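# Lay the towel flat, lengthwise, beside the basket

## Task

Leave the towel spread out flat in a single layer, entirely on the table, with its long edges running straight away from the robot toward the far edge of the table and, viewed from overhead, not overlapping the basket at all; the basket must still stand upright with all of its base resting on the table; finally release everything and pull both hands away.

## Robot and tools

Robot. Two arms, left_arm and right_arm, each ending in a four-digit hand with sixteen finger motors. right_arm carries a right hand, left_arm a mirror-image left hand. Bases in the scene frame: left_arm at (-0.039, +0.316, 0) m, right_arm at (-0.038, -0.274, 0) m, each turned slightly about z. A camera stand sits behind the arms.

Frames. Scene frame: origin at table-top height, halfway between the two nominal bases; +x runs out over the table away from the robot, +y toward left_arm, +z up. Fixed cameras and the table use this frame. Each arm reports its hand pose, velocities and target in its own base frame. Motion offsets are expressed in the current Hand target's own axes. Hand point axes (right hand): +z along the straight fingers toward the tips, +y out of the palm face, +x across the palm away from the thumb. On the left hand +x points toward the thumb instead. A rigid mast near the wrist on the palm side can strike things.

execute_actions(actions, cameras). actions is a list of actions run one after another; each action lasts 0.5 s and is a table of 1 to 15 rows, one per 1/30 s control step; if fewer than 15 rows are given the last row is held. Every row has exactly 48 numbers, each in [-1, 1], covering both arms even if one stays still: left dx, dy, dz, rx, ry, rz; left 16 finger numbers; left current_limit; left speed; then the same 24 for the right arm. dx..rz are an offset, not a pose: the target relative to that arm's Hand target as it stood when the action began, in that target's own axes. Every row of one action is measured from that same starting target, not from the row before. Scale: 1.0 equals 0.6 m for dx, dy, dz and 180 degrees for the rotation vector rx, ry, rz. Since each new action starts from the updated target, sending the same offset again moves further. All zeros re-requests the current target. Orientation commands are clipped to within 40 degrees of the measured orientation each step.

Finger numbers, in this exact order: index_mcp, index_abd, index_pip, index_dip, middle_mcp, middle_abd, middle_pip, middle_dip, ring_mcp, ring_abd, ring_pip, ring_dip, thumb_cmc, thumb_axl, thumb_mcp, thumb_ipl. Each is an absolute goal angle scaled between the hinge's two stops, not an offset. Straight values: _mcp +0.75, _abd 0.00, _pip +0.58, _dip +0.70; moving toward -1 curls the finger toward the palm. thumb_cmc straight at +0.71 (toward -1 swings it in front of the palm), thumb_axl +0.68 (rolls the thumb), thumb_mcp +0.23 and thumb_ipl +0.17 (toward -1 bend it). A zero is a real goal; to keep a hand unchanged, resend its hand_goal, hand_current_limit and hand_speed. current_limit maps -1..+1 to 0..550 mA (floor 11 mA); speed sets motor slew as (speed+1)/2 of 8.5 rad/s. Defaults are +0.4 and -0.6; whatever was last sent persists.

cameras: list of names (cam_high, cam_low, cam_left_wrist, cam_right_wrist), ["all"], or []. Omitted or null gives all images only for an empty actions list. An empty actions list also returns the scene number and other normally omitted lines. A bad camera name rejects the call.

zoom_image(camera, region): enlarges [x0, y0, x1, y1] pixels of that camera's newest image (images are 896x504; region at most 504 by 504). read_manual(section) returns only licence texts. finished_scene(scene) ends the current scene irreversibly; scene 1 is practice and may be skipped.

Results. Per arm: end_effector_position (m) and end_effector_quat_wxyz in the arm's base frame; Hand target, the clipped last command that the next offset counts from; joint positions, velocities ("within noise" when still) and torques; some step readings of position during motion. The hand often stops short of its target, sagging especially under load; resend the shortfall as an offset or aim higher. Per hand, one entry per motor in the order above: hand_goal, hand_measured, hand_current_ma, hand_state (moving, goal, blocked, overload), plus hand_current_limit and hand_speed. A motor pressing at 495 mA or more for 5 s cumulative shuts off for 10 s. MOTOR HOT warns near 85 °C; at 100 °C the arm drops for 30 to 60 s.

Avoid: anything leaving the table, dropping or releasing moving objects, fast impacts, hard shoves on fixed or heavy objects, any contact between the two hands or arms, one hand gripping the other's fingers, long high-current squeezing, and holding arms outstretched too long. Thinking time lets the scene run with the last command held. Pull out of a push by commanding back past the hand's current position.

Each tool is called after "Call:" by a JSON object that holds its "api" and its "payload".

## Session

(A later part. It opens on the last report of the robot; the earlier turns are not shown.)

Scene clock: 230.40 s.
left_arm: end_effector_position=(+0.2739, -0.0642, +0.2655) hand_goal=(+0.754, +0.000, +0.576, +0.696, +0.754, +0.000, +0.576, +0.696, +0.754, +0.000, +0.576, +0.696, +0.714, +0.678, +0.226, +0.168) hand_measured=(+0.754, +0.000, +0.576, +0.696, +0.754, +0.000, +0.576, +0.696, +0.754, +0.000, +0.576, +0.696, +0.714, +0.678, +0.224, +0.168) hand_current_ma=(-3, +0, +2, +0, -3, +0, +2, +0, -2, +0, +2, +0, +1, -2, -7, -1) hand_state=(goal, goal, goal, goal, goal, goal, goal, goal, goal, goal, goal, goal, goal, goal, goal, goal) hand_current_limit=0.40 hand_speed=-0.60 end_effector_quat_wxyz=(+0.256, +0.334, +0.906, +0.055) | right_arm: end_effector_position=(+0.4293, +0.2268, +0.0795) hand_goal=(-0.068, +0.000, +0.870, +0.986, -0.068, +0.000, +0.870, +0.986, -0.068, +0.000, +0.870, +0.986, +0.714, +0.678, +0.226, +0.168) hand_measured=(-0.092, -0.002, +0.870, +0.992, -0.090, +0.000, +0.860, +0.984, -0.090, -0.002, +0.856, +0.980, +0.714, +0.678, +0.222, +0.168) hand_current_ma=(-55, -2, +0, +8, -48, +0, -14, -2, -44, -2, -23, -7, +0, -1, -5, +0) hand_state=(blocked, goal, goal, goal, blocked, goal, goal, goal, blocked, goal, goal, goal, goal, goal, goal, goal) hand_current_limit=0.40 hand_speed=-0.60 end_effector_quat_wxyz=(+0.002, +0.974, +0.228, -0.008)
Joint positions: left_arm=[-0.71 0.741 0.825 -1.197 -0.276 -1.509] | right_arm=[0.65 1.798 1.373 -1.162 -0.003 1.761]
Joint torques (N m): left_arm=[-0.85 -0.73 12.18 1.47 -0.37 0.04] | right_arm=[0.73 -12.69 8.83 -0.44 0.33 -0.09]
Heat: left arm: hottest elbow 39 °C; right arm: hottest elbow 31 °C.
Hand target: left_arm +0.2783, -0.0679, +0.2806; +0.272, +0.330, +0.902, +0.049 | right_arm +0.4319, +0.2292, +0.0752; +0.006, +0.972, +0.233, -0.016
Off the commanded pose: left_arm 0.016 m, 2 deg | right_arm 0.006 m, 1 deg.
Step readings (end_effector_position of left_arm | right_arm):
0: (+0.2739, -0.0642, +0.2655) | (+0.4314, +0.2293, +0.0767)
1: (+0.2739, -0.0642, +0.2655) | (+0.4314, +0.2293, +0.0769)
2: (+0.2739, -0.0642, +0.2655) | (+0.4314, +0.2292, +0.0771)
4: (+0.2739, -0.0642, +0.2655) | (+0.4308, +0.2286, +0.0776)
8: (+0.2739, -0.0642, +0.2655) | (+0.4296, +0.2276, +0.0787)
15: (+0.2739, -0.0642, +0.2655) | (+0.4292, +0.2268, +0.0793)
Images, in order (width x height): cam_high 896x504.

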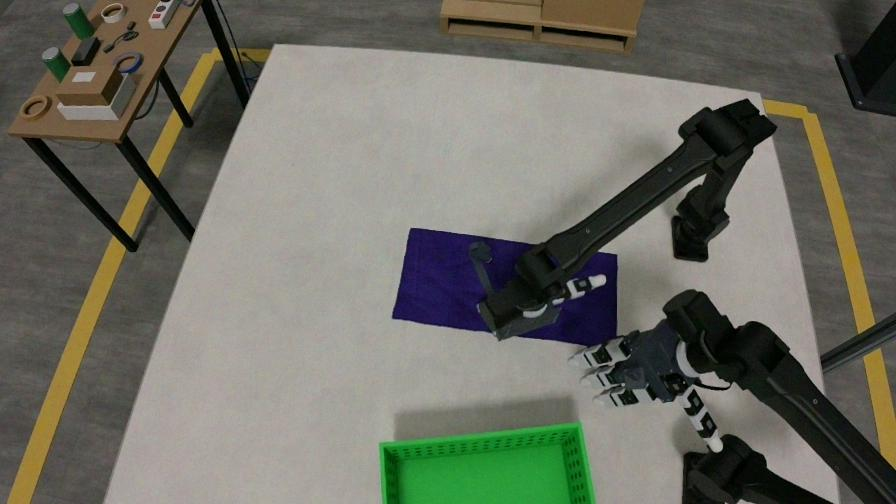

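Call:
{"api": "execute_actions", "payload": {"actions": [[[0,0,0,0,0,0,0.754,0,0.576,0.696,0.754,0,0.576,0.696,0.754,0,0.576,0.696,0.714,0.678,0.226,0.168,0.4,-0.6,0.003,-0.0005,-0.05,0,0,0,-0.068,0,0.869,0.986,-0.068,0,0.869,0.986,-0.068,0,0.869,0.986,0.714,0.678,0.226,0.168,0.4,-0.6]],[[0,0,0,0,0,0,0.754,0,0.576,0.696,0.754,0,0.576,0.696,0.754,0,0.576,0.696,0.714,0.678,0.226,0.168,0.4,-0.6,-0.003,0,-0.1,0,0,0,-0.068,0,0.869,0.986,-0.068,0,0.869,0.986,-0.068,0,0.869,0.986,0.714,0.678,0.226,0.168,0.4,-0.6]],[[0,0,0,0,0,0,0.754,0,0.576,0.696,0.754,0,0.576,0.696,0.754,0,0.576,0.696,0.714,0.678,0.226,0.168,0.4,-0.6,-0.003,0,-0.1,0,0,0,-0.068,0,0.869,0.986,-0.068,0,0.869,0.986,-0.068,0,0.869,0.986,0.714,0.678,0.226,0.168,0.4,-0.6]]], "cameras": ["all"]}}

Call:
{"api": "zoom_image", "payload": {"camera": "cam_high", "region": [380, 160, 660, 380]}}

Call:
{"api": "zoom_image", "payload": {"camera": "cam_low", "region": [150, 200, 500, 340]}}

Scene clock: 237.60 s.
left_arm: end_effector_position=(+0.2739, -0.0642, +0.2655) hand_goal=(+0.754, +0.000, +0.576, +0.696, +0.754, +0.000, +0.576, +0.696, +0.754, +0.000, +0.576, +0.696, +0.714, +0.678, +0.226, +0.168) hand_measured=(+0.754, +0.000, +0.576, +0.696, +0.754, +0.000, +0.576, +0.696, +0.754, +0.000, +0.576, +0.696, +0.714, +0.678, +0.224, +0.168) hand_current_ma=(-3, +0, +2, +0, -3, +0, +2, +0, -2, +0, +2, +0, +1, -2, -7, -1) hand_state=(goal, goal, goal, goal, goal, goal, goal, goal, goal, goal, goal, goal, goal, goal, goal, goal) hand_current_limit=0.40 hand_speed=-0.60 end_effector_quat_wxyz=(+0.256, +0.334, +0.906, +0.055) | right_arm: end_effector_position=(+0.4248, +0.2227, +0.2085) hand_goal=(-0.068, +0.000, +0.870, +0.986, -0.068, +0.000, +0.870, +0.986, -0.068, +0.000, +0.870, +0.986, +0.714, +0.678, +0.226, +0.168) hand_measured=(-0.062, -0.002, +0.870, +0.990, -0.060, -0.002, +0.868, +0.984, -0.062, -0.002, +0.868, +0.984, +0.714, +0.678, +0.222, +0.168) hand_current_ma=(+8, -2, +0, +3, +10, -1, -1, -2, +8, -2, -1, -2, +0, -1, -5, +0) hand_state=(goal, goal, goal, goal, goal, goal, goal, goal, goal, goal, goal, goal, goal, goal, goal, goal) hand_current_limit=0.40 hand_speed=-0.60 end_effector_quat_wxyz=(+0.014, +0.972, +0.230, -0.034)
Joint positions: left_arm=[-0.71 0.741 0.825 -1.197 -0.276 -1.509] | right_arm=[0.65 1.731 1.624 -1.537 -0.001 1.755]
Joint torques (N m): left_arm=[-1.38 -0.62 12.31 1.42 -0.38 0.07] | right_arm=[0.73 -14.21 12.15 -0.5 0.28 0]
Heat: left arm: hottest elbow 39 °C; right arm: hottest elbow 31 °C.
Hand target: left_arm +0.2783, -0.0679, +0.2806; +0.272, +0.330, +0.902, +0.049 | right_arm +0.4345, +0.2315, +0.2251; +0.006, +0.972, +0.233, -0.016
Off the commanded pose: left_arm 0.016 m, 2 deg | right_arm 0.021 m, 2 deg.
Step readings (end_effector_position of left_arm | right_arm):
0: (+0.2739, -0.0642, +0.2655) | (+0.4294, +0.2268, +0.0795)
1: (+0.2739, -0.0642, +0.2655) | (+0.4293, +0.2268, +0.0795)
2: (+0.2739, -0.0642, +0.2655) | (+0.4292, +0.2265, +0.0807)
4: (+0.2739, -0.0642, +0.2655) | (+0.4276, +0.2249, +0.0835)
8: (+0.2739, -0.0642, +0.2655) | (+0.4223, +0.2208, +0.0866)
15: (+0.2739, -0.0642, +0.2655) | (+0.4205, +0.2195, +0.0883)
16: (+0.2739, -0.0642, +0.2655) | (+0.4205, +0.2194, +0.0886)
17: (+0.2739, -0.0642, +0.2655) | (+0.4195, +0.2186, +0.0908)
19: (+0.2739, -0.0642, +0.2655) | (+0.4169, +0.2167, +0.0987)
23: (+0.2739, -0.0642, +0.2655) | (+0.4177, +0.2173, +0.1240)
30: (+0.2739, -0.0642, +0.2655) | (+0.4247, +0.2226, +0.1518)
31: (+0.2739, -0.0642, +0.2655) | (+0.4248, +0.2227, +0.1525)
32: (+0.2739, -0.0642, +0.2655) | (+0.4235, +0.2217, +0.1548)
34: (+0.2739, -0.0642, +0.2655) | (+0.4199, +0.2190, +0.1626)
38: (+0.2739, -0.0642, +0.2655) | (+0.4218, +0.2204, +0.1866)
45: (+0.2739, -0.0642, +0.2655) | (+0.4260, +0.2236, +0.2080)
camera_calibration:
cam_right_wrist: T_world_to_cam=[[-0.414731, -0.902263, 0.117979, 0.377813], [-0.563346, 0.356412, 0.745394, -0.0407159], [-0.714591, 0.242675, -0.656101, 0.508518], [0, 0, 0, 1]] pos_world=[0.497136, 0.231994, 0.319415]

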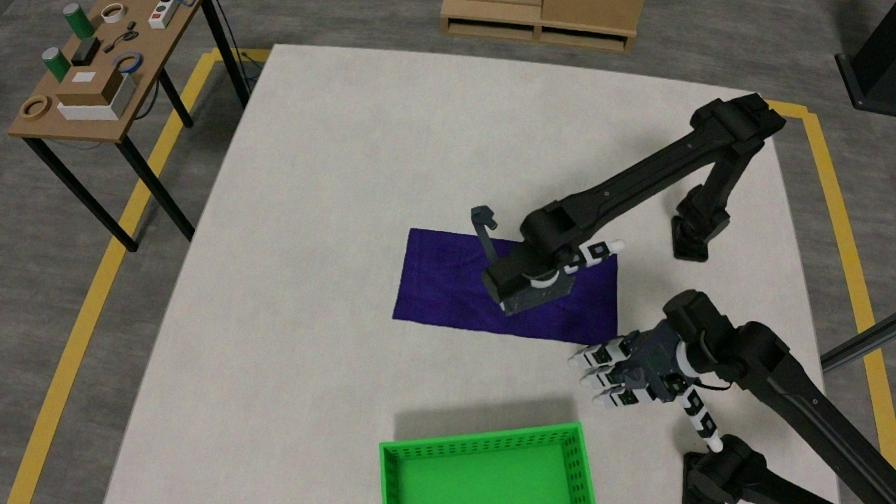

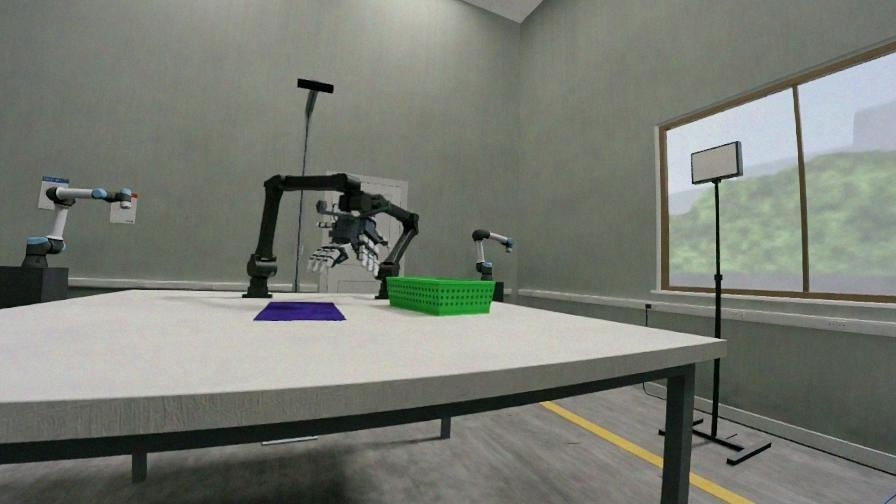

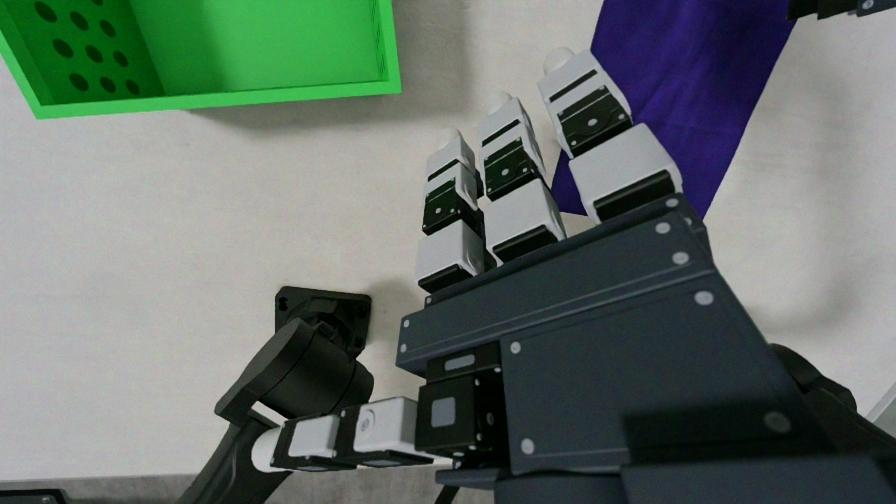

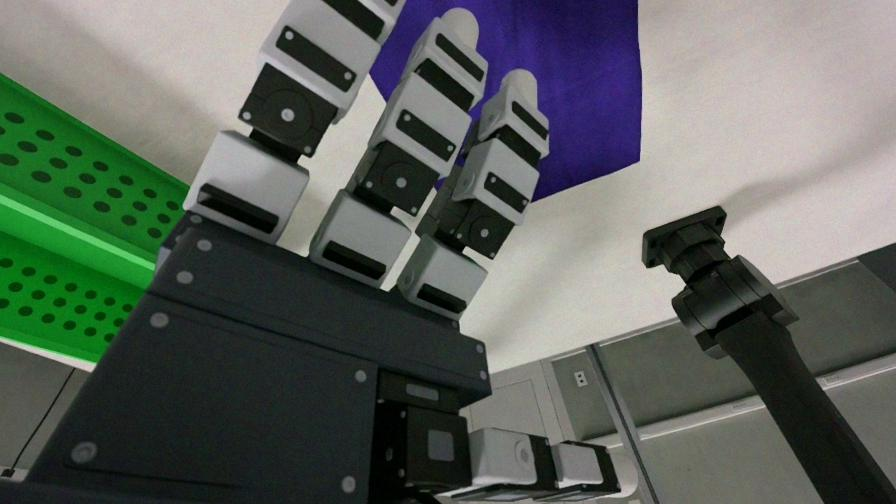

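Scaled by 1.800 from the camera's 896x504 image, which has a finer 1280x720 frame.

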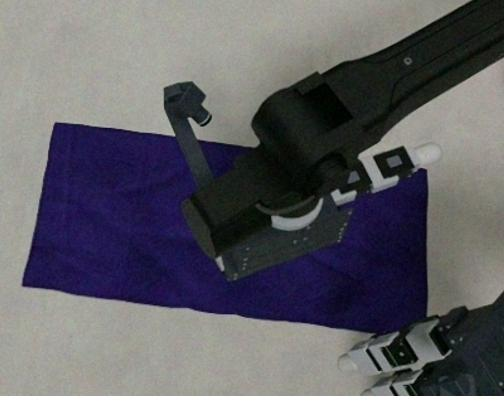

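Scaled by 1.440 from the camera's 896x504 image, which has a finer 1280x720 frame.

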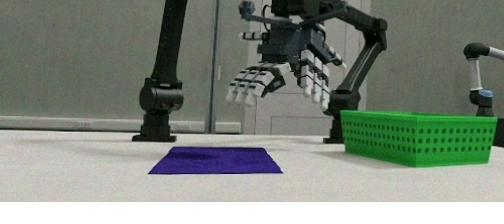

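Call:
{"api": "finished_scene", "payload": {"scene": 1}}

The scene is finished: the task was done.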